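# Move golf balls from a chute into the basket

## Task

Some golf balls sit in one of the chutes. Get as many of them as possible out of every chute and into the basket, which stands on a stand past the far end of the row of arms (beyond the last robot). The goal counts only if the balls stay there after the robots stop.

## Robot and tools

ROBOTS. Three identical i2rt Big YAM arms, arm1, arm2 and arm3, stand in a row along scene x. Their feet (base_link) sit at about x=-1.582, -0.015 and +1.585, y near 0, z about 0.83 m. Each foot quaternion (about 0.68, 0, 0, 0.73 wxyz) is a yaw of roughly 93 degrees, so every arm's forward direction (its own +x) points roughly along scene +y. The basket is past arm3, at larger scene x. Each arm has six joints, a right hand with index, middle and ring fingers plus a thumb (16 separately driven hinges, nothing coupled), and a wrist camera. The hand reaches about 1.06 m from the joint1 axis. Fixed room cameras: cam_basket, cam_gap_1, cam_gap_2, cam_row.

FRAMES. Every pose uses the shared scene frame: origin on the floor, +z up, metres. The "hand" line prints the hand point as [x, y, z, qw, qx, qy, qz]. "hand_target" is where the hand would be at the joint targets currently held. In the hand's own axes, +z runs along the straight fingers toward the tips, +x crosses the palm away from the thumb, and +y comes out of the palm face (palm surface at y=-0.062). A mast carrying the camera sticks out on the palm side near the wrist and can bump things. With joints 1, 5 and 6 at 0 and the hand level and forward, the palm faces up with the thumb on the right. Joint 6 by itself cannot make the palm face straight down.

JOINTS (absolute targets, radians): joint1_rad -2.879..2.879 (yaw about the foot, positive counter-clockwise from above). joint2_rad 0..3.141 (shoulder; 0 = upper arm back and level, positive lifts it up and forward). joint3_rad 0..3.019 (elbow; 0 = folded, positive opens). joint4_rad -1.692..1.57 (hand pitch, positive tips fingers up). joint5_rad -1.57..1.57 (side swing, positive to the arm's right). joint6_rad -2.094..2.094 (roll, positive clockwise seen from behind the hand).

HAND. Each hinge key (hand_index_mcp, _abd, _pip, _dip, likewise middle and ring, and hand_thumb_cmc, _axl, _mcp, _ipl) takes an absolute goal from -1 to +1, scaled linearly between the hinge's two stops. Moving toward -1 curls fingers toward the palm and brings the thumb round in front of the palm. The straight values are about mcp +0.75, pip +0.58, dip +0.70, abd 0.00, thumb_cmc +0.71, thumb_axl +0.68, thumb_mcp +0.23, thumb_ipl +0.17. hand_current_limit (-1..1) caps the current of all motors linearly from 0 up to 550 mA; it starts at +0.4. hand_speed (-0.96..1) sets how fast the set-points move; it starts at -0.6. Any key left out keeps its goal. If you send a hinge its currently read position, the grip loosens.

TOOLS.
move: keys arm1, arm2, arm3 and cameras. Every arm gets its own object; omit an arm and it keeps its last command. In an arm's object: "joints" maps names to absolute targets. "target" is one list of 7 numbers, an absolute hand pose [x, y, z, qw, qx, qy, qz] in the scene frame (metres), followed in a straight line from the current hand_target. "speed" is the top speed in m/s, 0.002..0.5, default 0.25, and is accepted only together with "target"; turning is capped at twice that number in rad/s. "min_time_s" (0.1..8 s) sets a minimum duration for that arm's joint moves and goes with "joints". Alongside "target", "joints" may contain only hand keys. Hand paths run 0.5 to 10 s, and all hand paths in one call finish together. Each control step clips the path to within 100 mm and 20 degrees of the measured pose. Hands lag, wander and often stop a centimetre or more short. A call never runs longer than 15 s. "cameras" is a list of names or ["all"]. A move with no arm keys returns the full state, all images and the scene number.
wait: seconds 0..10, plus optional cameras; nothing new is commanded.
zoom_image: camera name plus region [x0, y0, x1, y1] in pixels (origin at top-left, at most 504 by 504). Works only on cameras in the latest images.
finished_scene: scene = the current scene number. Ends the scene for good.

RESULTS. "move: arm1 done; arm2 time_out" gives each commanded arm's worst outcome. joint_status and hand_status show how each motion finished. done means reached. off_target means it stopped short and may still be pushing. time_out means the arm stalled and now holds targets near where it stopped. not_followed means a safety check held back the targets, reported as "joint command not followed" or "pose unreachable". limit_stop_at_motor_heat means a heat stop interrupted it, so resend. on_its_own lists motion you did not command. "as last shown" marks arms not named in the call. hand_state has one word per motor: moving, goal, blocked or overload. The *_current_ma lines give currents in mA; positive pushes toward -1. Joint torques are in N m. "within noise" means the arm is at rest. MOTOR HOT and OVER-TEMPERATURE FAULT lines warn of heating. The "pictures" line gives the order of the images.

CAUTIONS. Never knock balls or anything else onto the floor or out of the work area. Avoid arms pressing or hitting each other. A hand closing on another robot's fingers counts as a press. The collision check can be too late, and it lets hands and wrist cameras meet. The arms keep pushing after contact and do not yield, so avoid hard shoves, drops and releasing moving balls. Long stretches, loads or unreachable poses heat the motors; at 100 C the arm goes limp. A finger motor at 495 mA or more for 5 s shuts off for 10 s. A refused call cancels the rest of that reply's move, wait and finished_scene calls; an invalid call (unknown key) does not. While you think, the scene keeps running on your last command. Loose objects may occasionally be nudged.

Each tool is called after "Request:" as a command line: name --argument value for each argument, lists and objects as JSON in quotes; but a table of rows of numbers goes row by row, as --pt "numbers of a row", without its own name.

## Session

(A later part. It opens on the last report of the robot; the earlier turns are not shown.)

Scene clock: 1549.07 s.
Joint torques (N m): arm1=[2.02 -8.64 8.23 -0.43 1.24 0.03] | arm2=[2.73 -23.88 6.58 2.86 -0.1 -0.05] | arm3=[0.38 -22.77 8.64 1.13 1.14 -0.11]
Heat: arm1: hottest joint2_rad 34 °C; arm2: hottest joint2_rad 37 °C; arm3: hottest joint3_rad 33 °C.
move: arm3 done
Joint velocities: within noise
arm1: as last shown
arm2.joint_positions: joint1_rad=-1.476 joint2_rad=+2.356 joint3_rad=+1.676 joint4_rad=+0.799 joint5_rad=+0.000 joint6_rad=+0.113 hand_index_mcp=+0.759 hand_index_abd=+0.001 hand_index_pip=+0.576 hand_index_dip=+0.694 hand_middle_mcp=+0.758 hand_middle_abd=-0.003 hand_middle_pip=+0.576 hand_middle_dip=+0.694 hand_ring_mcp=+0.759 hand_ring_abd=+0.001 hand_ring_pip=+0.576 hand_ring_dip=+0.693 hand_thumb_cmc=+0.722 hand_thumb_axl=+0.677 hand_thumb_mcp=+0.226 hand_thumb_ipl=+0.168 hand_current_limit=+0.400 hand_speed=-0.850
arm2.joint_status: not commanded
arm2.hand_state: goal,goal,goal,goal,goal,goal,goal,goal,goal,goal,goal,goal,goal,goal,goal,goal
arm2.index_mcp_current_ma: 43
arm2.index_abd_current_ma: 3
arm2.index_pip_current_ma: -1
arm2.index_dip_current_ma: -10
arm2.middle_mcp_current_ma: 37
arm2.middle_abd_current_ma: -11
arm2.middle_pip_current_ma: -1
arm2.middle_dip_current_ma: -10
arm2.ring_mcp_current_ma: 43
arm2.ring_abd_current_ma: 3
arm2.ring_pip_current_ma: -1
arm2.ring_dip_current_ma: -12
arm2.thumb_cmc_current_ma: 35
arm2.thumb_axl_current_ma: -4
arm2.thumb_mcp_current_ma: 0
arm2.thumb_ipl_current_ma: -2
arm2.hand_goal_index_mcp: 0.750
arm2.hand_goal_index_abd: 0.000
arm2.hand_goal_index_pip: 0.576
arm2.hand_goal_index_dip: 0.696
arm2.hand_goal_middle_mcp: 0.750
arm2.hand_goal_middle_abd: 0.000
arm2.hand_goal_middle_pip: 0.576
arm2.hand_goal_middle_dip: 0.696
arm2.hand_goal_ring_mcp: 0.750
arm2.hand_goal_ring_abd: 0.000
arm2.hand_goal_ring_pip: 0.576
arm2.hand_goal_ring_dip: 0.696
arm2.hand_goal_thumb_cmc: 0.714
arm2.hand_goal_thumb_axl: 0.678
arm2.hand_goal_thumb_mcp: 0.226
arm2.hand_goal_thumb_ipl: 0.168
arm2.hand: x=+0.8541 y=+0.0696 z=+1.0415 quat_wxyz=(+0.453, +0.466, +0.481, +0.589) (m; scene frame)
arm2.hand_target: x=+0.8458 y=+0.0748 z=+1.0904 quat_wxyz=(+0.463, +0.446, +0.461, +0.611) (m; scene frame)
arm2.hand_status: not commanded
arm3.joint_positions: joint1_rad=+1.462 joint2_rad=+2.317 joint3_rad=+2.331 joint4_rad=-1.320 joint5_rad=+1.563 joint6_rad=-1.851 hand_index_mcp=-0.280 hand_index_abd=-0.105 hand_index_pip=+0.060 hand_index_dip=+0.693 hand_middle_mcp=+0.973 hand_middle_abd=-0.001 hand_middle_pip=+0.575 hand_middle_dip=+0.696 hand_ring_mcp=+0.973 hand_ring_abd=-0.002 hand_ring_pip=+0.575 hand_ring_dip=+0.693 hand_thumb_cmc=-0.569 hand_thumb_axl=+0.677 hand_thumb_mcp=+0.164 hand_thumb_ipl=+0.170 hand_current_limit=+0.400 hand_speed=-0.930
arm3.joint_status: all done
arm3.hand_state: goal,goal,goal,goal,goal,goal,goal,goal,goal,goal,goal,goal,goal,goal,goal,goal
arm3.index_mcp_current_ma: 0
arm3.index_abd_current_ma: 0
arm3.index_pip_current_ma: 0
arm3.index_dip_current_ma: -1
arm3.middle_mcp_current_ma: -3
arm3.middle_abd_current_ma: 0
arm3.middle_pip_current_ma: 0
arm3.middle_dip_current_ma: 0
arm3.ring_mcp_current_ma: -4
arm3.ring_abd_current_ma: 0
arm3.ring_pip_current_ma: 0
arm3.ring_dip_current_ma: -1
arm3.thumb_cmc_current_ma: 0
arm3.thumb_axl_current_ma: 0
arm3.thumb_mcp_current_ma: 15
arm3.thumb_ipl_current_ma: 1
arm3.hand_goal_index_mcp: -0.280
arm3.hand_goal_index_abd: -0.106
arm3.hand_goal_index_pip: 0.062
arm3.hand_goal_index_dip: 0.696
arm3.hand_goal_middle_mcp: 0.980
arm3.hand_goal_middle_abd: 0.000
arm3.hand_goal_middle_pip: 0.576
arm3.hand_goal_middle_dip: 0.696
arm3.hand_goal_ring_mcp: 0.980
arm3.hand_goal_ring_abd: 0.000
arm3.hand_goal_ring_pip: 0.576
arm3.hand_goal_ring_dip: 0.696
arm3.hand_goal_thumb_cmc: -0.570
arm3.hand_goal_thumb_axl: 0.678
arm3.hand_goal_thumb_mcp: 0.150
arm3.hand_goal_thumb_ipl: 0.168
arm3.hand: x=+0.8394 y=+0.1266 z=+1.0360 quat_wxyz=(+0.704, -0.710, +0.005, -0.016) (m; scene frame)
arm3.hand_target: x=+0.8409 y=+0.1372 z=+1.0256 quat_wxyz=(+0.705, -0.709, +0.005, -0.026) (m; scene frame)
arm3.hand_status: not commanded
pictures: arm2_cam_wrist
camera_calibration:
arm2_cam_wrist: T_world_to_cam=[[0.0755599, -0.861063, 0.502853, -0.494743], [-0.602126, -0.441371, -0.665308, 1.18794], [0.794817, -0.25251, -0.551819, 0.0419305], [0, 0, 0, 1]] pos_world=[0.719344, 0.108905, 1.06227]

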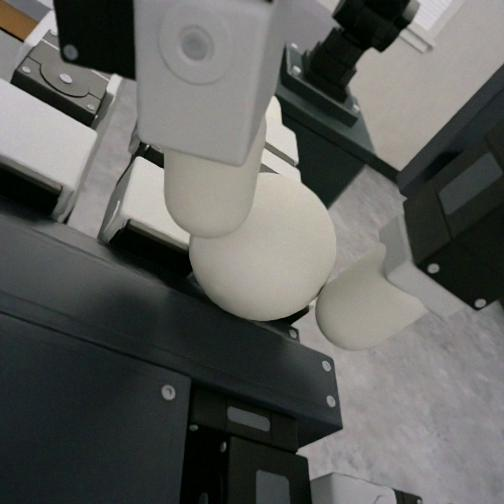

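Request:
zoom_image --camera "arm2_cam_wrist" --region '[120, 120, 372, 372]'

Scaled by 2.000.

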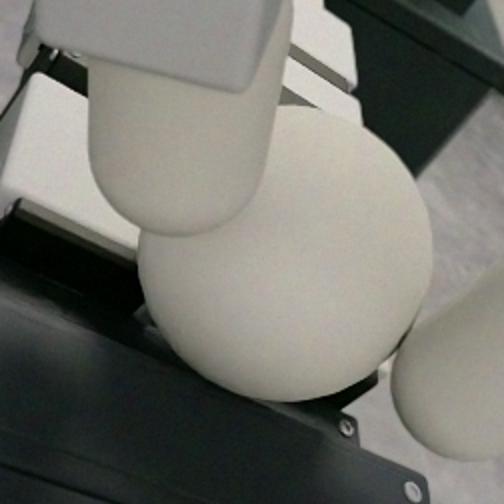

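Request:
move --arm3 '{"joints": {"hand_index_mcp": -0.16, "hand_thumb_mcp": 0.26, "hand_speed": -0.85}}' --cameras '["arm2_cam_wrist"]'

Request:
move --arm3 '{"joints": {"joint2_rad": 2.25, "joint3_rad": 2.22, "joint4_rad": -1.265}, "min_time_s": 3}' --cameras '["arm2_cam_wrist"]'

Scene clock: 1575.73 s.
Joint torques (N m): arm1=[2.02 -8.64 8.25 -0.44 1.25 0.03] | arm2=[2.67 -23.82 6.54 2.73 -0.11 -0.04] | arm3=[0.32 -22.77 8.61 1.13 1.14 -0.11]
Heat: arm1: hottest joint2_rad 34 °C; arm2: hottest joint2_rad 38 °C; arm3: hottest joint2_rad 31 °C.
move: arm3 done
Joint velocities: within noise
arm1, arm2: as last shown
arm2.hand: x=+0.8541 y=+0.0695 z=+1.0415 quat_wxyz=(+0.453, +0.466, +0.481, +0.589) (m; scene frame)
arm3.joint_positions: joint1_rad=+1.461 joint2_rad=+2.317 joint3_rad=+2.331 joint4_rad=-1.320 joint5_rad=+1.563 joint6_rad=-1.851 hand_index_mcp=-0.169 hand_index_abd=-0.105 hand_index_pip=+0.060 hand_index_dip=+0.693 hand_middle_mcp=+0.973 hand_middle_abd=-0.001 hand_middle_pip=+0.575 hand_middle_dip=+0.696 hand_ring_mcp=+0.973 hand_ring_abd=-0.002 hand_ring_pip=+0.575 hand_ring_dip=+0.693 hand_thumb_cmc=-0.569 hand_thumb_axl=+0.677 hand_thumb_mcp=+0.258 hand_thumb_ipl=+0.170 hand_current_limit=+0.400 hand_speed=-0.850
arm3.joint_status: all done
arm3.hand_state: goal,goal,goal,goal,goal,goal,goal,goal,goal,goal,goal,goal,goal,goal,goal,goal
arm3.index_mcp_current_ma: -6
arm3.index_abd_current_ma: 0
arm3.index_pip_current_ma: 0
arm3.index_dip_current_ma: -1
arm3.middle_mcp_current_ma: -3
arm3.middle_abd_current_ma: 0
arm3.middle_pip_current_ma: 0
arm3.middle_dip_current_ma: 0
arm3.ring_mcp_current_ma: -4
arm3.ring_abd_current_ma: 0
arm3.ring_pip_current_ma: 0
arm3.ring_dip_current_ma: -1
arm3.thumb_cmc_current_ma: 0
arm3.thumb_axl_current_ma: 0
arm3.thumb_mcp_current_ma: -1
arm3.thumb_ipl_current_ma: 1
arm3.hand_goal_index_mcp: -0.160
arm3.hand_goal_index_abd: -0.106
arm3.hand_goal_index_pip: 0.062
arm3.hand_goal_index_dip: 0.696
arm3.hand_goal_middle_mcp: 0.980
arm3.hand_goal_middle_abd: 0.000
arm3.hand_goal_middle_pip: 0.576
arm3.hand_goal_middle_dip: 0.696
arm3.hand_goal_ring_mcp: 0.980
arm3.hand_goal_ring_abd: 0.000
arm3.hand_goal_ring_pip: 0.576
arm3.hand_goal_ring_dip: 0.696
arm3.hand_goal_thumb_cmc: -0.570
arm3.hand_goal_thumb_axl: 0.678
arm3.hand_goal_thumb_mcp: 0.260
arm3.hand_goal_thumb_ipl: 0.168
arm3.hand: x=+0.8395 y=+0.1269 z=+1.0360 quat_wxyz=(+0.704, -0.710, +0.006, -0.016) (m; scene frame)
arm3.hand_target: x=+0.8410 y=+0.1374 z=+1.0256 quat_wxyz=(+0.705, -0.709, +0.005, -0.026) (m; scene frame)
arm3.hand_status: not commanded
pictures: arm2_cam_wrist
camera_calibration:
arm2_cam_wrist: T_world_to_cam=[[0.0752877, -0.861095, 0.502839, -0.494529], [-0.602346, -0.441145, -0.66526, 1.18802], [0.794677, -0.252797, -0.55189, 0.0421382], [0, 0, 0, 1]] pos_world=[0.719344, 0.108905, 1.06227]

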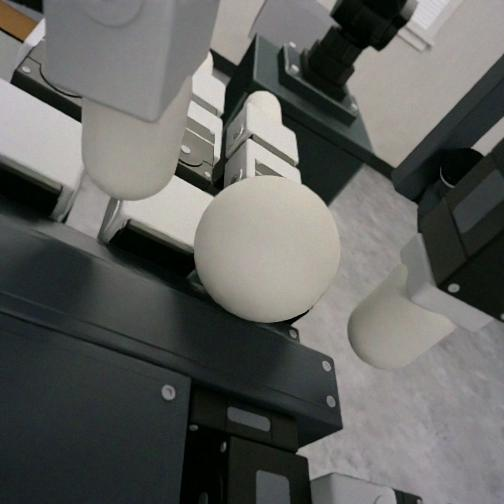

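Scene clock: 1579.03 s.
Joint torques (N m): arm1=[2.02 -8.59 8.24 -0.42 1.24 0.03] | arm2=[2.78 -24.12 6.75 2.73 -0.1 -0.08] | arm3=[0.32 -25.7 8.65 1.14 1.11 -0.11]
Heat: arm1: hottest joint2_rad 34 °C; arm2: hottest joint2_rad 38 °C; arm3: hottest joint2_rad 31 °C.
move: arm3 done
Joint velocities: within noise
arm1, arm2: as last shown
arm2.joint_positions: joint1_rad=-1.476 joint2_rad=+2.356 joint3_rad=+1.673 joint4_rad=+0.799 joint5_rad=+0.000 joint6_rad=+0.117 hand_index_mcp=+0.759 hand_index_abd=+0.001 hand_index_pip=+0.576 hand_index_dip=+0.694 hand_middle_mcp=+0.758 hand_middle_abd=-0.003 hand_middle_pip=+0.576 hand_middle_dip=+0.694 hand_ring_mcp=+0.759 hand_ring_abd=+0.001 hand_ring_pip=+0.576 hand_ring_dip=+0.693 hand_thumb_cmc=+0.722 hand_thumb_axl=+0.677 hand_thumb_mcp=+0.226 hand_thumb_ipl=+0.168 hand_current_limit=+0.400 hand_speed=-0.850
arm2.index_mcp_current_ma: 44
arm2.ring_mcp_current_ma: 44
arm2.hand: x=+0.8537 y=+0.0692 z=+1.0398 quat_wxyz=(+0.451, +0.467, +0.481, +0.589) (m; scene frame)
arm2.hand_target: x=+0.8458 y=+0.0748 z=+1.0904 quat_wxyz=(+0.464, +0.446, +0.461, +0.611) (m; scene frame)
arm3.joint_positions: joint1_rad=+1.461 joint2_rad=+2.275 joint3_rad=+2.223 joint4_rad=-1.277 joint5_rad=+1.564 joint6_rad=-1.851 hand_index_mcp=-0.169 hand_index_abd=-0.105 hand_index_pip=+0.060 hand_index_dip=+0.693 hand_middle_mcp=+0.973 hand_middle_abd=-0.001 hand_middle_pip=+0.575 hand_middle_dip=+0.696 hand_ring_mcp=+0.973 hand_ring_abd=-0.002 hand_ring_pip=+0.575 hand_ring_dip=+0.693 hand_thumb_cmc=-0.567 hand_thumb_axl=+0.677 hand_thumb_mcp=+0.259 hand_thumb_ipl=+0.170 hand_current_limit=+0.400 hand_speed=-0.850
arm3.joint_status: all done
arm3.hand_state: goal,goal,goal,goal,goal,goal,goal,goal,goal,goal,goal,goal,goal,goal,goal,goal
arm3.index_mcp_current_ma: -6
arm3.index_abd_current_ma: 0
arm3.index_pip_current_ma: 0
arm3.index_dip_current_ma: -1
arm3.middle_mcp_current_ma: -3
arm3.middle_abd_current_ma: 0
arm3.middle_pip_current_ma: 0
arm3.middle_dip_current_ma: 0
arm3.ring_mcp_current_ma: -4
arm3.ring_abd_current_ma: 0
arm3.ring_pip_current_ma: 0
arm3.ring_dip_current_ma: -1
arm3.thumb_cmc_current_ma: 1
arm3.thumb_axl_current_ma: 0
arm3.thumb_mcp_current_ma: 0
arm3.thumb_ipl_current_ma: 1
arm3.hand_goal_index_mcp: -0.160
arm3.hand_goal_index_abd: -0.106
arm3.hand_goal_index_pip: 0.062
arm3.hand_goal_index_dip: 0.696
arm3.hand_goal_middle_mcp: 0.980
arm3.hand_goal_middle_abd: 0.000
arm3.hand_goal_middle_pip: 0.576
arm3.hand_goal_middle_dip: 0.696
arm3.hand_goal_ring_mcp: 0.980
arm3.hand_goal_ring_abd: 0.000
arm3.hand_goal_ring_pip: 0.576
arm3.hand_goal_ring_dip: 0.696
arm3.hand_goal_thumb_cmc: -0.570
arm3.hand_goal_thumb_axl: 0.678
arm3.hand_goal_thumb_mcp: 0.260
arm3.hand_goal_thumb_ipl: 0.168
arm3.hand: x=+0.8534 y=+0.1265 z=+1.0226 quat_wxyz=(+0.704, -0.710, -0.002, -0.024) (m; scene frame)
arm3.hand_target: x=+0.8577 y=+0.1366 z=+1.0394 quat_wxyz=(+0.705, -0.709, +0.011, -0.020) (m; scene frame)
arm3.hand_status: not commanded
pictures: arm2_cam_wrist
camera_calibration:
arm2_cam_wrist: T_world_to_cam=[[0.0773248, -0.862722, 0.499732, -0.492334], [-0.604489, -0.439165, -0.664626, 1.18748], [0.792852, -0.250691, -0.555464, 0.0464646], [0, 0, 0, 1]] pos_world=[0.719049, 0.1084, 1.06107]

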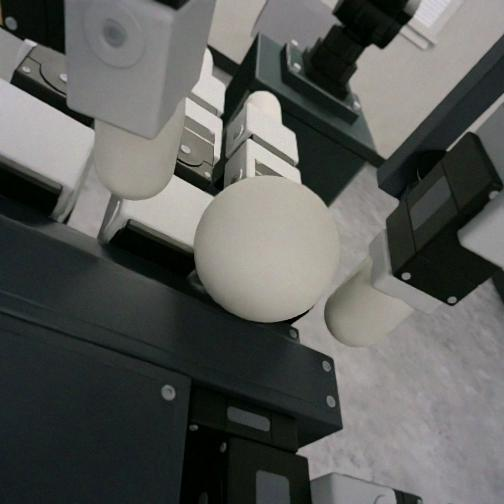

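Request:
zoom_image --camera "arm2_cam_wrist" --region '[290, 230, 450, 390]'

Request:
zoom_image --camera "arm2_cam_wrist" --region '[60, 60, 220, 220]'

Scaled by 3.150.

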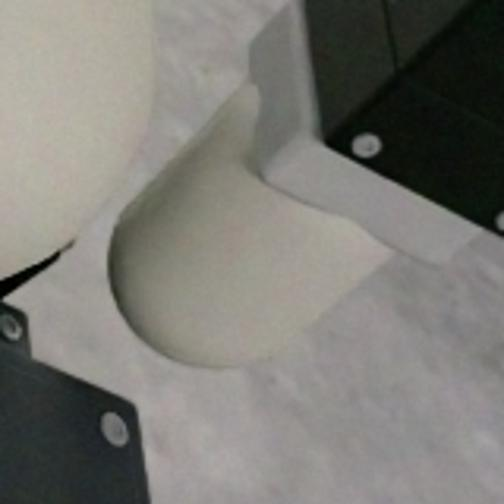

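Scaled by 3.150.

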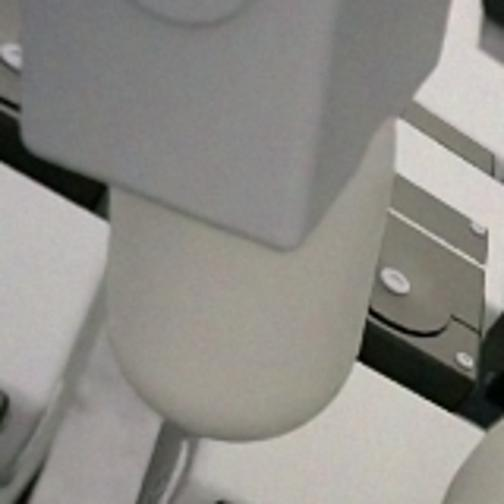

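Request:
move --arm3 '{"joints": {"hand_index_mcp": -0.25, "hand_thumb_mcp": 0.205, "hand_speed": -0.9}}' --cameras '["arm2_cam_wrist"]'

Scene clock: 1600.87 s.
Joint torques (N m): arm1=[1.96 -8.59 8.24 -0.42 1.25 0.03] | arm2=[2.55 -23.71 6.72 2.8 -0.11 -0.1] | arm3=[0.32 -25.82 8.58 1.16 1.11 -0.1]
Heat: arm1: hottest joint2_rad 34 °C; arm2: hottest joint2_rad 38 °C; arm3: hottest joint2_rad 32 °C.
move: arm3 done
Joint velocities: within noise
arm1.joint_positions: joint1_rad=-0.013 joint2_rad=+1.165 joint3_rad=+0.999 joint4_rad=-1.409 joint5_rad=+1.510 joint6_rad=-1.541 hand_index_mcp=+0.042 hand_index_abd=-0.103 hand_index_pip=-0.416 hand_index_dip=+0.699 hand_middle_mcp=+0.745 hand_middle_abd=+0.000 hand_middle_pip=+0.576 hand_middle_dip=+0.696 hand_ring_mcp=+0.747 hand_ring_abd=+0.000 hand_ring_pip=+0.576 hand_ring_dip=+0.696 hand_thumb_cmc=-0.572 hand_thumb_axl=+0.677 hand_thumb_mcp=+0.202 hand_thumb_ipl=+0.170 hand_current_limit=+0.400 hand_speed=-0.400
arm1.joint_status: not commanded
arm1.hand_state: goal,goal,goal,goal,goal,goal,goal,goal,goal,goal,goal,goal,goal,goal,goal,goal
arm1.index_mcp_current_ma: -3
arm1.index_abd_current_ma: 0
arm1.index_pip_current_ma: 1
arm1.index_dip_current_ma: 1
arm1.middle_mcp_current_ma: -4
arm1.middle_abd_current_ma: 0
arm1.middle_pip_current_ma: 0
arm1.middle_dip_current_ma: 0
arm1.ring_mcp_current_ma: -3
arm1.ring_abd_current_ma: 0
arm1.ring_pip_current_ma: 0
arm1.ring_dip_current_ma: 0
arm1.thumb_cmc_current_ma: 0
arm1.thumb_axl_current_ma: 0
arm1.thumb_mcp_current_ma: 0
arm1.thumb_ipl_current_ma: 1
arm1.hand_goal_index_mcp: 0.050
arm1.hand_goal_index_abd: -0.106
arm1.hand_goal_index_pip: -0.420
arm1.hand_goal_index_dip: 0.696
arm1.hand_goal_middle_mcp: 0.754
arm1.hand_goal_middle_abd: 0.000
arm1.hand_goal_middle_pip: 0.576
arm1.hand_goal_middle_dip: 0.696
arm1.hand_goal_ring_mcp: 0.754
arm1.hand_goal_ring_abd: 0.000
arm1.hand_goal_ring_pip: 0.576
arm1.hand_goal_ring_dip: 0.696
arm1.hand_goal_thumb_cmc: -0.570
arm1.hand_goal_thumb_axl: 0.678
arm1.hand_goal_thumb_mcp: 0.200
arm1.hand_goal_thumb_ipl: 0.168
arm1.hand: x=-1.4384 y=+0.4468 z=+1.1081 quat_wxyz=(+0.506, -0.526, +0.500, -0.466) (m; scene frame)
arm1.hand_target: x=-1.4427 y=+0.4459 z=+1.1132 quat_wxyz=(+0.513, -0.525, +0.501, -0.459) (m; scene frame)
arm1.hand_status: not commanded
arm2: as last shown
arm3.joint_positions: joint1_rad=+1.461 joint2_rad=+2.275 joint3_rad=+2.223 joint4_rad=-1.277 joint5_rad=+1.564 joint6_rad=-1.851 hand_index_mcp=-0.244 hand_index_abd=-0.105 hand_index_pip=+0.062 hand_index_dip=+0.694 hand_middle_mcp=+0.973 hand_middle_abd=-0.001 hand_middle_pip=+0.575 hand_middle_dip=+0.696 hand_ring_mcp=+0.973 hand_ring_abd=-0.002 hand_ring_pip=+0.575 hand_ring_dip=+0.693 hand_thumb_cmc=-0.568 hand_thumb_axl=+0.677 hand_thumb_mcp=+0.211 hand_thumb_ipl=+0.170 hand_current_limit=+0.400 hand_speed=-0.900
arm3.joint_status: all done
arm3.hand_state: goal,goal,goal,goal,goal,goal,goal,goal,goal,goal,goal,goal,goal,goal,goal,goal
arm3.index_mcp_current_ma: 2
arm3.index_abd_current_ma: 0
arm3.index_pip_current_ma: 0
arm3.index_dip_current_ma: 0
arm3.middle_mcp_current_ma: -3
arm3.middle_abd_current_ma: 0
arm3.middle_pip_current_ma: 0
arm3.middle_dip_current_ma: 0
arm3.ring_mcp_current_ma: -4
arm3.ring_abd_current_ma: 0
arm3.ring_pip_current_ma: 0
arm3.ring_dip_current_ma: -1
arm3.thumb_cmc_current_ma: 1
arm3.thumb_axl_current_ma: 0
arm3.thumb_mcp_current_ma: 3
arm3.thumb_ipl_current_ma: 1
arm3.hand_goal_index_mcp: -0.250
arm3.hand_goal_index_abd: -0.106
arm3.hand_goal_index_pip: 0.062
arm3.hand_goal_index_dip: 0.696
arm3.hand_goal_middle_mcp: 0.980
arm3.hand_goal_middle_abd: 0.000
arm3.hand_goal_middle_pip: 0.576
arm3.hand_goal_middle_dip: 0.696
arm3.hand_goal_ring_mcp: 0.980
arm3.hand_goal_ring_abd: 0.000
arm3.hand_goal_ring_pip: 0.576
arm3.hand_goal_ring_dip: 0.696
arm3.hand_goal_thumb_cmc: -0.570
arm3.hand_goal_thumb_axl: 0.678
arm3.hand_goal_thumb_mcp: 0.206
arm3.hand_goal_thumb_ipl: 0.168
arm3.hand: x=+0.8535 y=+0.1265 z=+1.0227 quat_wxyz=(+0.704, -0.710, -0.002, -0.024) (m; scene frame)
arm3.hand_target: x=+0.8577 y=+0.1366 z=+1.0396 quat_wxyz=(+0.705, -0.709, +0.011, -0.020) (m; scene frame)
arm3.hand_status: not commanded
pictures: arm2_cam_wrist
camera_calibration:
arm2_cam_wrist: T_world_to_cam=[[0.0773248, -0.862722, 0.499732, -0.492334], [-0.604489, -0.439165, -0.664626, 1.18748], [0.792852, -0.250691, -0.555464, 0.0464646], [0, 0, 0, 1]] pos_world=[0.719049, 0.1084, 1.06107]

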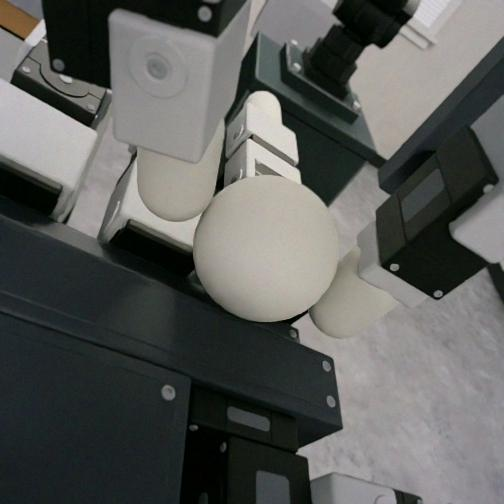

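Request:
move --arm3 '{"joints": {"hand_index_mcp": -0.29, "hand_thumb_mcp": 0.17, "hand_speed": -0.92}}' --cameras '["arm2_cam_wrist"]'

Scene clock: 1603.03 s.
Joint torques (N m): arm1=[1.96 -8.53 8.27 -0.43 1.25 0.02] | arm2=[2.49 -23.53 6.72 2.77 -0.1 -0.08] | arm3=[0.26 -25.76 8.59 1.13 1.11 -0.11]
Heat: arm1: hottest joint2_rad 34 °C; arm2: hottest joint2_rad 38 °C; arm3: hottest joint2_rad 32 °C.
move: arm3 off_target
Joint velocities: within noise
arm1, arm2: as last shown
arm3.joint_positions: joint1_rad=+1.461 joint2_rad=+2.275 joint3_rad=+2.223 joint4_rad=-1.277 joint5_rad=+1.564 joint6_rad=-1.851 hand_index_mcp=-0.250 hand_index_abd=-0.105 hand_index_pip=+0.073 hand_index_dip=+0.700 hand_middle_mcp=+0.973 hand_middle_abd=-0.001 hand_middle_pip=+0.575 hand_middle_dip=+0.696 hand_ring_mcp=+0.973 hand_ring_abd=-0.002 hand_ring_pip=+0.575 hand_ring_dip=+0.693 hand_thumb_cmc=-0.568 hand_thumb_axl=+0.677 hand_thumb_mcp=+0.201 hand_thumb_ipl=+0.173 hand_current_limit=+0.400 hand_speed=-0.920
arm3.joint_status: hand_index_mcp off_target (ended at -0.250, target -0.290); hand_thumb_mcp off_target (ended at +0.201, target +0.170); the others done
arm3.hand_state: blocked,goal,goal,goal,goal,goal,goal,goal,goal,goal,goal,goal,goal,goal,blocked,goal
arm3.index_mcp_current_ma: 60
arm3.index_abd_current_ma: 0
arm3.index_pip_current_ma: 7
arm3.index_dip_current_ma: 2
arm3.middle_mcp_current_ma: -3
arm3.middle_abd_current_ma: 0
arm3.middle_pip_current_ma: 0
arm3.middle_dip_current_ma: 0
arm3.ring_mcp_current_ma: -4
arm3.ring_abd_current_ma: 0
arm3.ring_pip_current_ma: 0
arm3.ring_dip_current_ma: -1
arm3.thumb_cmc_current_ma: 1
arm3.thumb_axl_current_ma: 0
arm3.thumb_mcp_current_ma: 54
arm3.thumb_ipl_current_ma: 3
arm3.hand_goal_index_mcp: -0.290
arm3.hand_goal_index_abd: -0.106
arm3.hand_goal_index_pip: 0.062
arm3.hand_goal_index_dip: 0.696
arm3.hand_goal_middle_mcp: 0.980
arm3.hand_goal_middle_abd: 0.000
arm3.hand_goal_middle_pip: 0.576
arm3.hand_goal_middle_dip: 0.696
arm3.hand_goal_ring_mcp: 0.980
arm3.hand_goal_ring_abd: 0.000
arm3.hand_goal_ring_pip: 0.576
arm3.hand_goal_ring_dip: 0.696
arm3.hand_goal_thumb_cmc: -0.570
arm3.hand_goal_thumb_axl: 0.678
arm3.hand_goal_thumb_mcp: 0.170
arm3.hand_goal_thumb_ipl: 0.168
arm3.hand: x=+0.8535 y=+0.1265 z=+1.0227 quat_wxyz=(+0.704, -0.710, -0.002, -0.024) (m; scene frame)
arm3.hand_target: x=+0.8577 y=+0.1366 z=+1.0394 quat_wxyz=(+0.705, -0.709, +0.011, -0.020) (m; scene frame)
arm3.hand_status: not commanded
pictures: arm2_cam_wrist
camera_calibration:
arm2_cam_wrist: T_world_to_cam=[[0.0773248, -0.862722, 0.499732, -0.492334], [-0.604489, -0.439165, -0.664626, 1.18748], [0.792852, -0.250691, -0.555464, 0.0464646], [0, 0, 0, 1]] pos_world=[0.719049, 0.1084, 1.06107]

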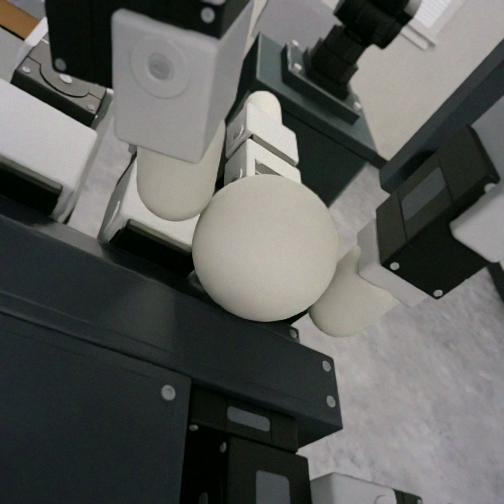

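Request:
move --arm3 '{"joints": {"hand_index_mcp": -0.39, "hand_thumb_mcp": 0.08, "hand_index_pip": 0.03, "hand_thumb_ipl": 0.14, "hand_speed": -0.92}}' --cameras '["arm2_cam_wrist"]'

Scene clock: 1605.97 s.
Joint torques (N m): arm1=[1.96 -8.59 8.27 -0.42 1.24 0.03] | arm2=[2.9 -23.82 6.76 2.95 -0.09 -0.1] | arm3=[0.26 -25.7 8.61 1.1 1.11 -0.11]
Heat: arm1: hottest joint2_rad 34 °C; arm2: hottest joint2_rad 38 °C; arm3: hottest joint2_rad 32 °C.
move: arm3 off_target
Joint velocities: within noise
arm1, arm2: as last shown
arm2.hand_target: x=+0.8458 y=+0.0747 z=+1.0904 quat_wxyz=(+0.464, +0.446, +0.461, +0.611) (m; scene frame)
arm3.joint_positions: joint1_rad=+1.461 joint2_rad=+2.274 joint3_rad=+2.223 joint4_rad=-1.275 joint5_rad=+1.564 joint6_rad=-1.851 hand_index_mcp=-0.252 hand_index_abd=-0.105 hand_index_pip=+0.073 hand_index_dip=+0.718 hand_middle_mcp=+0.973 hand_middle_abd=-0.001 hand_middle_pip=+0.575 hand_middle_dip=+0.696 hand_ring_mcp=+0.973 hand_ring_abd=-0.002 hand_ring_pip=+0.575 hand_ring_dip=+0.693 hand_thumb_cmc=-0.568 hand_thumb_axl=+0.677 hand_thumb_mcp=+0.186 hand_thumb_ipl=+0.169 hand_current_limit=+0.400 hand_speed=-0.920
arm3.joint_status: hand_index_mcp off_target (ended at -0.252, target -0.390); hand_index_pip off_target (ended at +0.073, target +0.030); hand_thumb_mcp off_target (ended at +0.186, target +0.080); hand_thumb_ipl off_target (ended at +0.169, target +0.140); the others done
arm3.hand_state: blocked,goal,blocked,blocked,goal,goal,goal,goal,goal,goal,goal,goal,goal,goal,blocked,blocked
arm3.index_mcp_current_ma: 385
arm3.index_abd_current_ma: 0
arm3.index_pip_current_ma: 60
arm3.index_dip_current_ma: 21
arm3.middle_mcp_current_ma: -3
arm3.middle_abd_current_ma: 0
arm3.middle_pip_current_ma: 0
arm3.middle_dip_current_ma: 0
arm3.ring_mcp_current_ma: -4
arm3.ring_abd_current_ma: 0
arm3.ring_pip_current_ma: 0
arm3.ring_dip_current_ma: -1
arm3.thumb_cmc_current_ma: 1
arm3.thumb_axl_current_ma: 0
arm3.thumb_mcp_current_ma: 385
arm3.thumb_ipl_current_ma: 52
arm3.hand_goal_index_mcp: -0.390
arm3.hand_goal_index_abd: -0.106
arm3.hand_goal_index_pip: 0.030
arm3.hand_goal_index_dip: 0.696
arm3.hand_goal_middle_mcp: 0.980
arm3.hand_goal_middle_abd: 0.000
arm3.hand_goal_middle_pip: 0.576
arm3.hand_goal_middle_dip: 0.696
arm3.hand_goal_ring_mcp: 0.980
arm3.hand_goal_ring_abd: 0.000
arm3.hand_goal_ring_pip: 0.576
arm3.hand_goal_ring_dip: 0.696
arm3.hand_goal_thumb_cmc: -0.570
arm3.hand_goal_thumb_axl: 0.678
arm3.hand_goal_thumb_mcp: 0.080
arm3.hand_goal_thumb_ipl: 0.140
arm3.hand: x=+0.8534 y=+0.1265 z=+1.0231 quat_wxyz=(+0.704, -0.710, -0.002, -0.023) (m; scene frame)
arm3.hand_target: x=+0.8577 y=+0.1366 z=+1.0394 quat_wxyz=(+0.705, -0.709, +0.011, -0.020) (m; scene frame)
arm3.hand_status: not commanded
pictures: arm2_cam_wrist
camera_calibration:
arm2_cam_wrist: T_world_to_cam=[[0.0776898, -0.862665, 0.499774, -0.49264], [-0.604316, -0.439448, -0.664596, 1.18729], [0.792948, -0.250389, -0.555463, 0.0464405], [0, 0, 0, 1]] pos_world=[0.718949, 0.108399, 1.06107]

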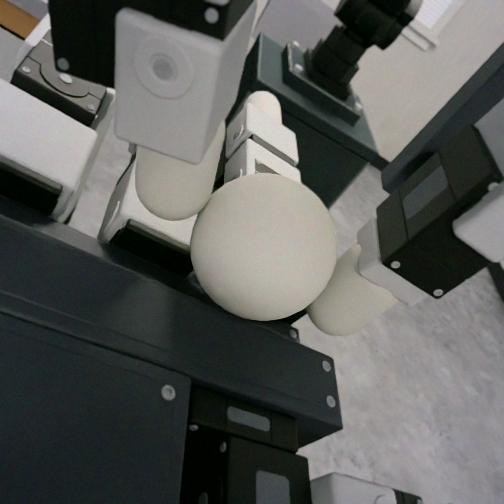

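Request:
move --arm3 '{"joints": {"joint3_rad": 2.40, "joint4_rad": -1.40}, "min_time_s": 3}' --cameras '["arm2_cam_wrist", "cam_gap_2"]'

Scene clock: 1611.97 s.
Joint torques (N m): arm1=[1.9 -8.64 8.25 -0.44 1.25 0.03] | arm2=[2.96 -23.59 6.68 2.78 -0.1 -0.08] | arm3=[0.26 -25.64 13.04 0.4 1.11 -0.1]
Heat: arm1: hottest joint2_rad 34 °C; arm2: hottest joint2_rad 38 °C; arm3: hottest joint2_rad 31 °C.
move: arm3 done
Joint velocities: within noise
arm1, arm2: as last shown
arm2.joint_positions: joint1_rad=-1.476 joint2_rad=+2.351 joint3_rad=+1.673 joint4_rad=+0.800 joint5_rad=+0.000 joint6_rad=+0.117 hand_index_mcp=+0.759 hand_index_abd=+0.001 hand_index_pip=+0.576 hand_index_dip=+0.694 hand_middle_mcp=+0.758 hand_middle_abd=-0.003 hand_middle_pip=+0.576 hand_middle_dip=+0.694 hand_ring_mcp=+0.759 hand_ring_abd=+0.001 hand_ring_pip=+0.576 hand_ring_dip=+0.693 hand_thumb_cmc=+0.722 hand_thumb_axl=+0.677 hand_thumb_mcp=+0.226 hand_thumb_ipl=+0.168 hand_current_limit=+0.400 hand_speed=-0.850
arm2.middle_mcp_current_ma: 39
arm2.hand: x=+0.8531 y=+0.0691 z=+1.0444 quat_wxyz=(+0.453, +0.465, +0.479, +0.591) (m; scene frame)
arm2.hand_target: x=+0.8458 y=+0.0747 z=+1.0903 quat_wxyz=(+0.464, +0.446, +0.461, +0.611) (m; scene frame)
arm3.joint_positions: joint1_rad=+1.461 joint2_rad=+2.273 joint3_rad=+2.345 joint4_rad=-1.392 joint5_rad=+1.564 joint6_rad=-1.853 hand_index_mcp=-0.252 hand_index_abd=-0.101 hand_index_pip=+0.079 hand_index_dip=+0.722 hand_middle_mcp=+0.973 hand_middle_abd=-0.001 hand_middle_pip=+0.575 hand_middle_dip=+0.696 hand_ring_mcp=+0.973 hand_ring_abd=-0.002 hand_ring_pip=+0.575 hand_ring_dip=+0.693 hand_thumb_cmc=-0.568 hand_thumb_axl=+0.677 hand_thumb_mcp=+0.181 hand_thumb_ipl=+0.169 hand_current_limit=+0.400 hand_speed=-0.920
arm3.joint_status: all done
arm3.hand_state: blocked,goal,blocked,blocked,goal,goal,goal,goal,goal,goal,goal,goal,goal,goal,blocked,blocked
arm3.index_mcp_current_ma: 385
arm3.index_abd_current_ma: 1
arm3.index_pip_current_ma: 74
arm3.index_dip_current_ma: 27
arm3.middle_mcp_current_ma: -3
arm3.middle_abd_current_ma: 0
arm3.middle_pip_current_ma: 0
arm3.middle_dip_current_ma: 0
arm3.ring_mcp_current_ma: -4
arm3.ring_abd_current_ma: 0
arm3.ring_pip_current_ma: 0
arm3.ring_dip_current_ma: -1
arm3.thumb_cmc_current_ma: 1
arm3.thumb_axl_current_ma: 0
arm3.thumb_mcp_current_ma: 359
arm3.thumb_ipl_current_ma: 52
arm3.hand_goal_index_mcp: -0.390
arm3.hand_goal_index_abd: -0.106
arm3.hand_goal_index_pip: 0.030
arm3.hand_goal_index_dip: 0.696
arm3.hand_goal_middle_mcp: 0.980
arm3.hand_goal_middle_abd: 0.000
arm3.hand_goal_middle_pip: 0.576
arm3.hand_goal_middle_dip: 0.696
arm3.hand_goal_ring_mcp: 0.980
arm3.hand_goal_ring_abd: 0.000
arm3.hand_goal_ring_pip: 0.576
arm3.hand_goal_ring_dip: 0.696
arm3.hand_goal_thumb_cmc: -0.570
arm3.hand_goal_thumb_axl: 0.678
arm3.hand_goal_thumb_mcp: 0.080
arm3.hand_goal_thumb_ipl: 0.140
arm3.hand: x=+0.8533 y=+0.1265 z=+1.0711 quat_wxyz=(+0.704, -0.710, +0.000, -0.021) (m; scene frame)
arm3.hand_target: x=+0.8548 y=+0.1367 z=+1.1100 quat_wxyz=(+0.705, -0.709, +0.027, -0.004) (m; scene frame)
arm3.hand_status: not commanded
pictures: arm2_cam_wrist, cam_gap_2
camera_calibration:
arm2_cam_wrist: T_world_to_cam=[[0.0743394, -0.863183, 0.499388, -0.491691], [-0.599817, -0.438764, -0.669108, 1.19084], [0.796676, -0.2498, -0.55037, 0.0409153], [0, 0, 0, 1]] pos_world=[0.71824, 0.108298, 1.06486]

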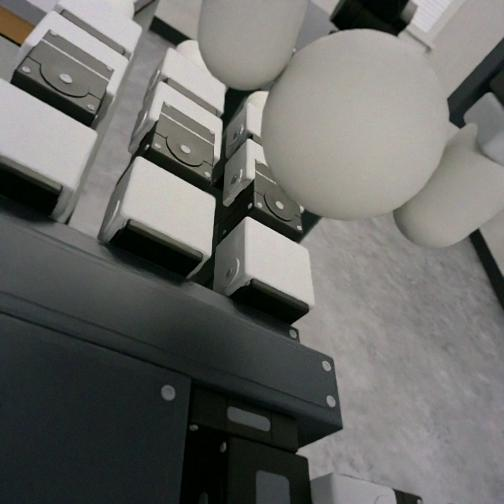

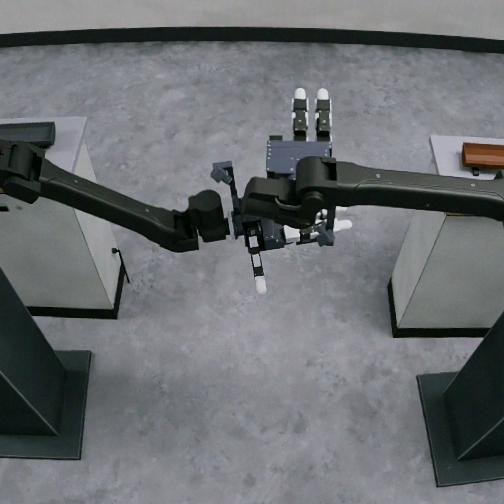

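Request:
move --arm3 '{"joints": {"joint2_rad": 1.9, "joint3_rad": 2.25, "joint4_rad": -1.65}, "min_time_s": 4}' --cameras '["cam_basket", "cam_gap_2"]'

Scene clock: 1627.53 s.
Joint torques (N m): arm1=[1.96 -8.47 8.27 -0.43 1.24 0.03] | arm2=[2.67 -23.36 6.68 2.76 -0.09 -0.09] | arm3=[0.32 -20.19 8.38 0.42 1.1 -0.09]
Heat: arm1: hottest joint2_rad 34 °C; arm2: hottest joint2_rad 39 °C; arm3: hottest joint3_rad 32 °C.
move: arm3 done
Joint velocities: within noise
arm1, arm2: as last shown
arm3.joint_positions: joint1_rad=+1.461 joint2_rad=+1.921 joint3_rad=+2.251 joint4_rad=-1.642 joint5_rad=+1.564 joint6_rad=-1.853 hand_index_mcp=-0.252 hand_index_abd=-0.101 hand_index_pip=+0.079 hand_index_dip=+0.722 hand_middle_mcp=+0.973 hand_middle_abd=-0.001 hand_middle_pip=+0.575 hand_middle_dip=+0.696 hand_ring_mcp=+0.973 hand_ring_abd=-0.002 hand_ring_pip=+0.575 hand_ring_dip=+0.693 hand_thumb_cmc=-0.568 hand_thumb_axl=+0.677 hand_thumb_mcp=+0.181 hand_thumb_ipl=+0.169 hand_current_limit=+0.400 hand_speed=-0.920
arm3.joint_status: all done
arm3.hand_state: blocked,goal,blocked,blocked,goal,goal,goal,goal,goal,goal,goal,goal,goal,goal,blocked,blocked
arm3.index_mcp_current_ma: 385
arm3.index_abd_current_ma: 1
arm3.index_pip_current_ma: 74
arm3.index_dip_current_ma: 27
arm3.middle_mcp_current_ma: -3
arm3.middle_abd_current_ma: 0
arm3.middle_pip_current_ma: 0
arm3.middle_dip_current_ma: 0
arm3.ring_mcp_current_ma: -4
arm3.ring_abd_current_ma: 0
arm3.ring_pip_current_ma: 0
arm3.ring_dip_current_ma: -1
arm3.thumb_cmc_current_ma: 0
arm3.thumb_axl_current_ma: 0
arm3.thumb_mcp_current_ma: 359
arm3.thumb_ipl_current_ma: 52
arm3.hand_goal_index_mcp: -0.390
arm3.hand_goal_index_abd: -0.106
arm3.hand_goal_index_pip: 0.030
arm3.hand_goal_index_dip: 0.696
arm3.hand_goal_middle_mcp: 0.980
arm3.hand_goal_middle_abd: 0.000
arm3.hand_goal_middle_pip: 0.576
arm3.hand_goal_middle_dip: 0.696
arm3.hand_goal_ring_mcp: 0.980
arm3.hand_goal_ring_abd: 0.000
arm3.hand_goal_ring_pip: 0.576
arm3.hand_goal_ring_dip: 0.696
arm3.hand_goal_thumb_cmc: -0.570
arm3.hand_goal_thumb_axl: 0.678
arm3.hand_goal_thumb_mcp: 0.080
arm3.hand_goal_thumb_ipl: 0.140
arm3.hand: x=+0.9745 y=+0.1226 z=+1.2543 quat_wxyz=(+0.704, -0.709, +0.003, -0.019) (m; scene frame)
arm3.hand_target: x=+0.9855 y=+0.1307 z=+1.2662 quat_wxyz=(+0.705, -0.709, +0.010, -0.022) (m; scene frame)
arm3.hand_status: not commanded
pictures: cam_basket, cam_gap_2

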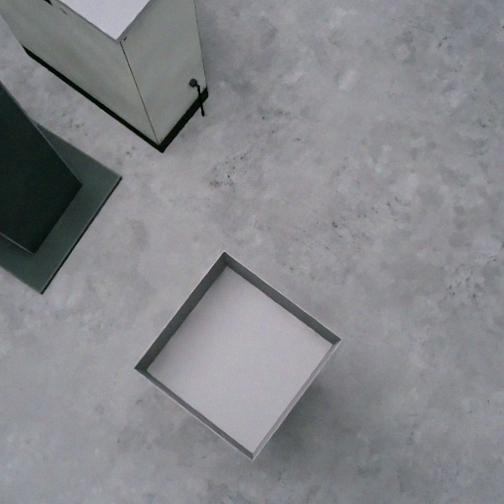

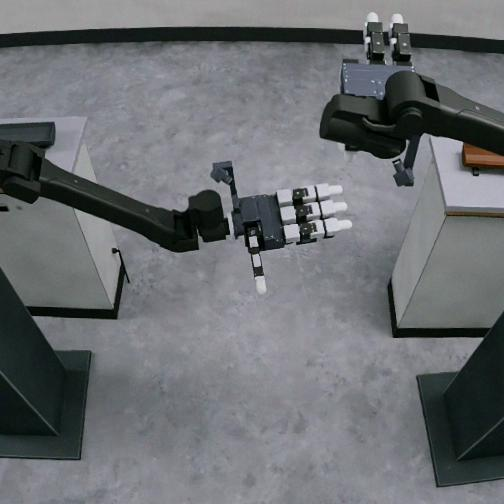

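Request:
move --arm3 '{"joints": {"joint1_rad": -1.2}, "min_time_s": 6}' --cameras '["cam_basket", "arm3_cam_wrist"]'

Scene clock: 1649.10 s.
Joint torques (N m): arm1=[1.96 -8.64 8.25 -0.42 1.25 0.03] | arm2=[2.78 -23.53 6.71 2.77 -0.1 -0.08] | arm3=[2.14 -20.42 8.39 0.4 1.1 -0.09]
Heat: arm1: hottest joint2_rad 34 °C; arm2: hottest joint2_rad 39 °C; arm3: hottest joint2_rad 32 °C.
move: arm3 done
Joint velocities: within noise
arm1: as last shown
arm2.joint_positions: joint1_rad=-1.476 joint2_rad=+2.351 joint3_rad=+1.673 joint4_rad=+0.800 joint5_rad=+0.000 joint6_rad=+0.117 hand_index_mcp=+0.759 hand_index_abd=+0.001 hand_index_pip=+0.576 hand_index_dip=+0.694 hand_middle_mcp=+0.758 hand_middle_abd=-0.003 hand_middle_pip=+0.576 hand_middle_dip=+0.694 hand_ring_mcp=+0.759 hand_ring_abd=+0.001 hand_ring_pip=+0.576 hand_ring_dip=+0.693 hand_thumb_cmc=+0.722 hand_thumb_axl=+0.677 hand_thumb_mcp=+0.226 hand_thumb_ipl=+0.168 hand_current_limit=+0.400 hand_speed=-0.850
arm2.joint_status: not commanded
arm2.hand_state: goal,goal,goal,goal,goal,goal,goal,goal,goal,goal,goal,goal,goal,goal,goal,goal
arm2.index_mcp_current_ma: 44
arm2.index_abd_current_ma: 3
arm2.index_pip_current_ma: -1
arm2.index_dip_current_ma: -10
arm2.middle_mcp_current_ma: 39
arm2.middle_abd_current_ma: -11
arm2.middle_pip_current_ma: -1
arm2.middle_dip_current_ma: -10
arm2.ring_mcp_current_ma: 44
arm2.ring_abd_current_ma: 3
arm2.ring_pip_current_ma: -1
arm2.ring_dip_current_ma: -12
arm2.thumb_cmc_current_ma: 35
arm2.thumb_axl_current_ma: -4
arm2.thumb_mcp_current_ma: 0
arm2.thumb_ipl_current_ma: -2
arm2.hand_goal_index_mcp: 0.750
arm2.hand_goal_index_abd: 0.000
arm2.hand_goal_index_pip: 0.576
arm2.hand_goal_index_dip: 0.696
arm2.hand_goal_middle_mcp: 0.750
arm2.hand_goal_middle_abd: 0.000
arm2.hand_goal_middle_pip: 0.576
arm2.hand_goal_middle_dip: 0.696
arm2.hand_goal_ring_mcp: 0.750
arm2.hand_goal_ring_abd: 0.000
arm2.hand_goal_ring_pip: 0.576
arm2.hand_goal_ring_dip: 0.696
arm2.hand_goal_thumb_cmc: 0.714
arm2.hand_goal_thumb_axl: 0.678
arm2.hand_goal_thumb_mcp: 0.226
arm2.hand_goal_thumb_ipl: 0.168
arm2.hand: x=+0.8531 y=+0.0691 z=+1.0444 quat_wxyz=(+0.453, +0.465, +0.479, +0.591) (m; scene frame)
arm2.hand_target: x=+0.8458 y=+0.0747 z=+1.0903 quat_wxyz=(+0.464, +0.446, +0.461, +0.611) (m; scene frame)
arm2.hand_status: not commanded
arm3.joint_positions: joint1_rad=-1.205 joint2_rad=+1.921 joint3_rad=+2.251 joint4_rad=-1.642 joint5_rad=+1.564 joint6_rad=-1.853 hand_index_mcp=-0.252 hand_index_abd=-0.101 hand_index_pip=+0.080 hand_index_dip=+0.722 hand_middle_mcp=+0.973 hand_middle_abd=-0.001 hand_middle_pip=+0.575 hand_middle_dip=+0.696 hand_ring_mcp=+0.973 hand_ring_abd=-0.002 hand_ring_pip=+0.575 hand_ring_dip=+0.693 hand_thumb_cmc=-0.568 hand_thumb_axl=+0.677 hand_thumb_mcp=+0.180 hand_thumb_ipl=+0.169 hand_current_limit=+0.400 hand_speed=-0.920
arm3.joint_status: all done
arm3.hand_state: blocked,goal,blocked,blocked,goal,goal,goal,goal,goal,goal,goal,goal,goal,goal,blocked,blocked
arm3.index_mcp_current_ma: 385
arm3.index_abd_current_ma: 1
arm3.index_pip_current_ma: 77
arm3.index_dip_current_ma: 28
arm3.middle_mcp_current_ma: -3
arm3.middle_abd_current_ma: 0
arm3.middle_pip_current_ma: 0
arm3.middle_dip_current_ma: 0
arm3.ring_mcp_current_ma: -4
arm3.ring_abd_current_ma: 0
arm3.ring_pip_current_ma: 0
arm3.ring_dip_current_ma: -1
arm3.thumb_cmc_current_ma: 0
arm3.thumb_axl_current_ma: 0
arm3.thumb_mcp_current_ma: 354
arm3.thumb_ipl_current_ma: 52
arm3.hand_goal_index_mcp: -0.390
arm3.hand_goal_index_abd: -0.106
arm3.hand_goal_index_pip: 0.030
arm3.hand_goal_index_dip: 0.696
arm3.hand_goal_middle_mcp: 0.980
arm3.hand_goal_middle_abd: 0.000
arm3.hand_goal_middle_pip: 0.576
arm3.hand_goal_middle_dip: 0.696
arm3.hand_goal_ring_mcp: 0.980
arm3.hand_goal_ring_abd: 0.000
arm3.hand_goal_ring_pip: 0.576
arm3.hand_goal_ring_dip: 0.696
arm3.hand_goal_thumb_cmc: -0.570
arm3.hand_goal_thumb_axl: 0.678
arm3.hand_goal_thumb_mcp: 0.080
arm3.hand_goal_thumb_ipl: 0.140
arm3.hand: x=+2.2170 y=+0.0368 z=+1.2532 quat_wxyz=(+0.147, -0.165, +0.690, -0.689) (m; scene frame)
arm3.hand_target: x=+2.2090 y=+0.0365 z=+1.2651 quat_wxyz=(+0.151, -0.165, +0.690, -0.689) (m; scene frame)
arm3.hand_status: not commanded
pictures: arm3_cam_wrist, cam_basket
camera_calibration:
arm3_cam_wrist: T_world_to_cam=[[0.698761, 0.343989, -0.62722, -0.743348], [0.0544648, 0.848667, 0.526115, -0.860184], [0.713279, -0.40179, 0.57428, -2.16214], [0, 0, 0, 1]] pos_world=[2.10848, 0.116987, 1.22799]

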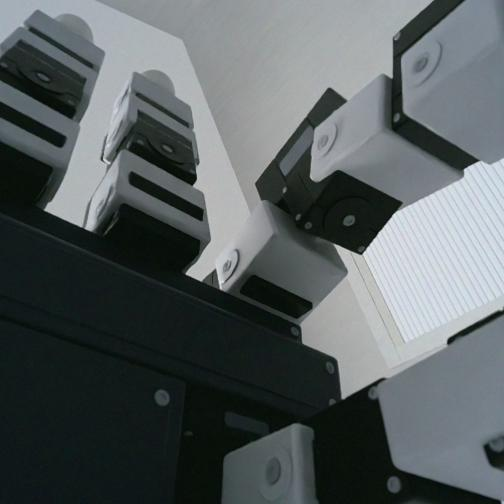

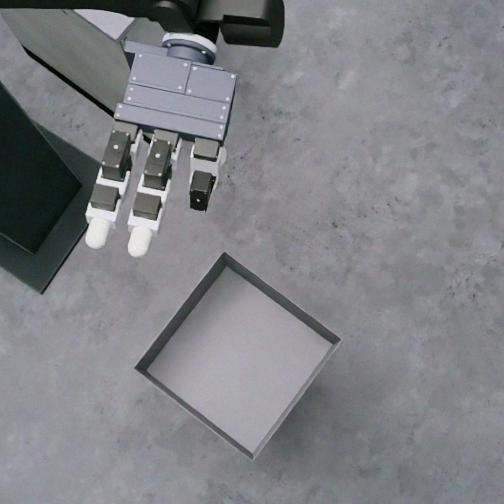

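Request:
move --arm3 '{"joints": {"joint1_rad": -1.45, "joint2_rad": 1.5, "joint3_rad": 1.75, "joint4_rad": -0.75, "joint5_rad": 0.0, "joint6_rad": 0.0}, "min_time_s": 4}' --cameras '["cam_basket", "arm3_cam_wrist"]'

Scene clock: 1662.43 s.
Joint torques (N m): arm1=[1.96 -8.59 8.24 -0.43 1.24 0.03] | arm2=[2.67 -23.41 6.78 2.76 -0.08 -0.1] | arm3=[0.32 -16.03 10.09 3.25 -0.08 0.08]
Heat: arm1: hottest joint2_rad 34 °C; arm2: hottest joint2_rad 40 °C; arm3: hottest joint2_rad 32 °C.
move: arm3 done
Joint velocities: within noise
arm1, arm2: as last shown
arm3.joint_positions: joint1_rad=-1.437 joint2_rad=+1.520 joint3_rad=+1.750 joint4_rad=-0.772 joint5_rad=+0.002 joint6_rad=-0.008 hand_index_mcp=-0.252 hand_index_abd=-0.105 hand_index_pip=+0.083 hand_index_dip=+0.724 hand_middle_mcp=+0.983 hand_middle_abd=-0.001 hand_middle_pip=+0.575 hand_middle_dip=+0.696 hand_ring_mcp=+0.983 hand_ring_abd=-0.002 hand_ring_pip=+0.575 hand_ring_dip=+0.693 hand_thumb_cmc=-0.576 hand_thumb_axl=+0.677 hand_thumb_mcp=+0.176 hand_thumb_ipl=+0.169 hand_current_limit=+0.400 hand_speed=-0.920
arm3.joint_status: all done
arm3.hand_state: blocked,goal,blocked,blocked,goal,goal,goal,goal,goal,goal,goal,goal,goal,goal,blocked,blocked
arm3.index_mcp_current_ma: 385
arm3.index_abd_current_ma: 0
arm3.index_pip_current_ma: 85
arm3.index_dip_current_ma: 30
arm3.middle_mcp_current_ma: 1
arm3.middle_abd_current_ma: 0
arm3.middle_pip_current_ma: 0
arm3.middle_dip_current_ma: 0
arm3.ring_mcp_current_ma: 1
arm3.ring_abd_current_ma: 0
arm3.ring_pip_current_ma: 0
arm3.ring_dip_current_ma: -1
arm3.thumb_cmc_current_ma: -3
arm3.thumb_axl_current_ma: 0
arm3.thumb_mcp_current_ma: 332
arm3.thumb_ipl_current_ma: 52
arm3.hand_goal_index_mcp: -0.390
arm3.hand_goal_index_abd: -0.106
arm3.hand_goal_index_pip: 0.030
arm3.hand_goal_index_dip: 0.696
arm3.hand_goal_middle_mcp: 0.980
arm3.hand_goal_middle_abd: 0.000
arm3.hand_goal_middle_pip: 0.576
arm3.hand_goal_middle_dip: 0.696
arm3.hand_goal_ring_mcp: 0.980
arm3.hand_goal_ring_abd: 0.000
arm3.hand_goal_ring_pip: 0.576
arm3.hand_goal_ring_dip: 0.696
arm3.hand_goal_thumb_cmc: -0.570
arm3.hand_goal_thumb_axl: 0.678
arm3.hand_goal_thumb_mcp: 0.080
arm3.hand_goal_thumb_ipl: 0.140
arm3.hand: x=+2.2733 y=+0.0530 z=+1.3688 quat_wxyz=(+0.311, +0.545, +0.679, +0.380) (m; scene frame)
arm3.hand_target: x=+2.2676 y=+0.0424 z=+1.3882 quat_wxyz=(+0.323, +0.545, +0.665, +0.394) (m; scene frame)
arm3.hand_status: not commanded
pictures: arm3_cam_wrist, cam_basket
camera_calibration:
arm3_cam_wrist: T_world_to_cam=[[0.469655, -0.706359, 0.529604, -1.72266], [-0.807933, -0.58571, -0.0647118, 1.90738], [0.355904, -0.397492, -0.845773, 0.493789], [0, 0, 0, 1]] pos_world=[2.17435, 0.096638, 1.45339]

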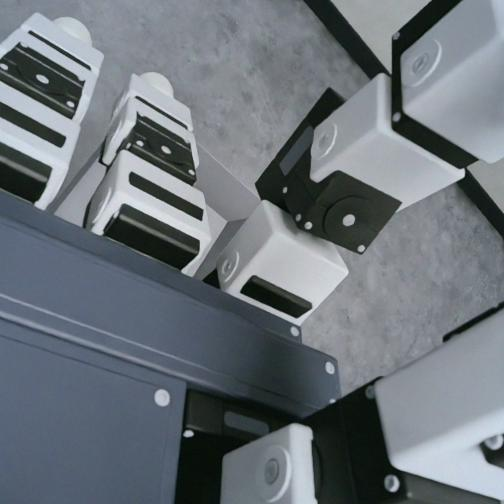

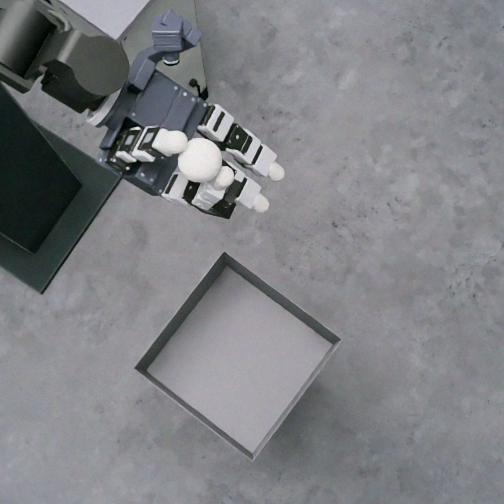

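Request:
move --arm3 '{"joints": {"joint1_rad": -1.15}, "min_time_s": 2}' --cameras '["arm3_cam_wrist"]'

Scene clock: 1668.77 s.
Joint torques (N m): arm1=[1.96 -8.59 8.27 -0.46 1.24 0.03] | arm2=[2.78 -23.47 6.72 2.77 -0.07 -0.07] | arm3=[1.79 -16.15 10.1 3.26 -0.02 0.03]
Heat: arm1: hottest joint2_rad 33 °C; arm2: hottest joint2_rad 40 °C; arm3: hottest joint3_rad 32 °C.
move: arm3 done
Joint velocities: within noise
arm1, arm2: as last shown
arm3.joint_positions: joint1_rad=-1.159 joint2_rad=+1.520 joint3_rad=+1.750 joint4_rad=-0.772 joint5_rad=+0.001 joint6_rad=-0.007 hand_index_mcp=-0.252 hand_index_abd=-0.105 hand_index_pip=+0.083 hand_index_dip=+0.724 hand_middle_mcp=+0.983 hand_middle_abd=-0.001 hand_middle_pip=+0.575 hand_middle_dip=+0.696 hand_ring_mcp=+0.983 hand_ring_abd=-0.002 hand_ring_pip=+0.575 hand_ring_dip=+0.693 hand_thumb_cmc=-0.573 hand_thumb_axl=+0.677 hand_thumb_mcp=+0.176 hand_thumb_ipl=+0.169 hand_current_limit=+0.400 hand_speed=-0.920
arm3.joint_status: all done
arm3.hand_state: blocked,goal,blocked,blocked,goal,goal,goal,goal,goal,goal,goal,goal,goal,goal,blocked,blocked
arm3.index_mcp_current_ma: 385
arm3.index_abd_current_ma: 0
arm3.index_pip_current_ma: 85
arm3.index_dip_current_ma: 30
arm3.middle_mcp_current_ma: 1
arm3.middle_abd_current_ma: 0
arm3.middle_pip_current_ma: 0
arm3.middle_dip_current_ma: 0
arm3.ring_mcp_current_ma: 1
arm3.ring_abd_current_ma: 0
arm3.ring_pip_current_ma: 0
arm3.ring_dip_current_ma: -1
arm3.thumb_cmc_current_ma: -1
arm3.thumb_axl_current_ma: 0
arm3.thumb_mcp_current_ma: 332
arm3.thumb_ipl_current_ma: 52
arm3.hand_goal_index_mcp: -0.390
arm3.hand_goal_index_abd: -0.106
arm3.hand_goal_index_pip: 0.030
arm3.hand_goal_index_dip: 0.696
arm3.hand_goal_middle_mcp: 0.980
arm3.hand_goal_middle_abd: 0.000
arm3.hand_goal_middle_pip: 0.576
arm3.hand_goal_middle_dip: 0.696
arm3.hand_goal_ring_mcp: 0.980
arm3.hand_goal_ring_abd: 0.000
arm3.hand_goal_ring_pip: 0.576
arm3.hand_goal_ring_dip: 0.696
arm3.hand_goal_thumb_cmc: -0.570
arm3.hand_goal_thumb_axl: 0.678
arm3.hand_goal_thumb_mcp: 0.080
arm3.hand_goal_thumb_ipl: 0.140
arm3.hand: x=+2.2127 y=+0.2374 z=+1.3688 quat_wxyz=(+0.254, +0.446, +0.748, +0.420) (m; scene frame)
arm3.hand_target: x=+2.2038 y=+0.2387 z=+1.3883 quat_wxyz=(+0.261, +0.440, +0.739, +0.438) (m; scene frame)
arm3.hand_status: not commanded
pictures: arm3_cam_wrist
camera_calibration:
arm3_cam_wrist: T_world_to_cam=[[0.646563, -0.550806, 0.527797, -1.98984], [-0.615442, -0.785435, -0.0657451, 1.58942], [0.450763, -0.28232, -0.846822, 0.352924], [0, 0, 0, 1]] pos_world=[2.10566, 0.252007, 1.45359]

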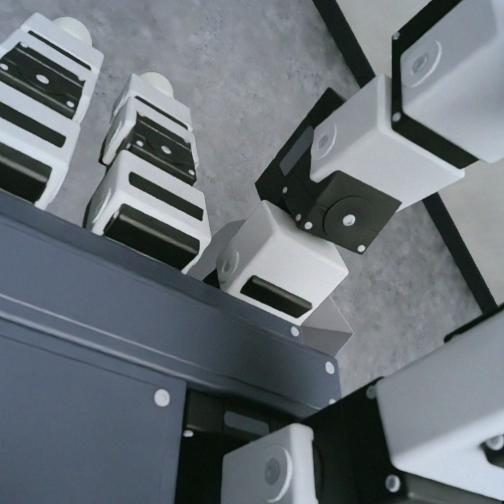

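Request:
zoom_image --camera "arm3_cam_wrist" --region '[180, 190, 380, 390]'

Scaled by 2.520.

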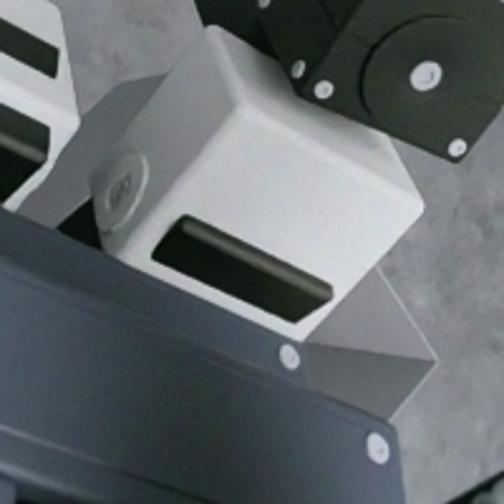

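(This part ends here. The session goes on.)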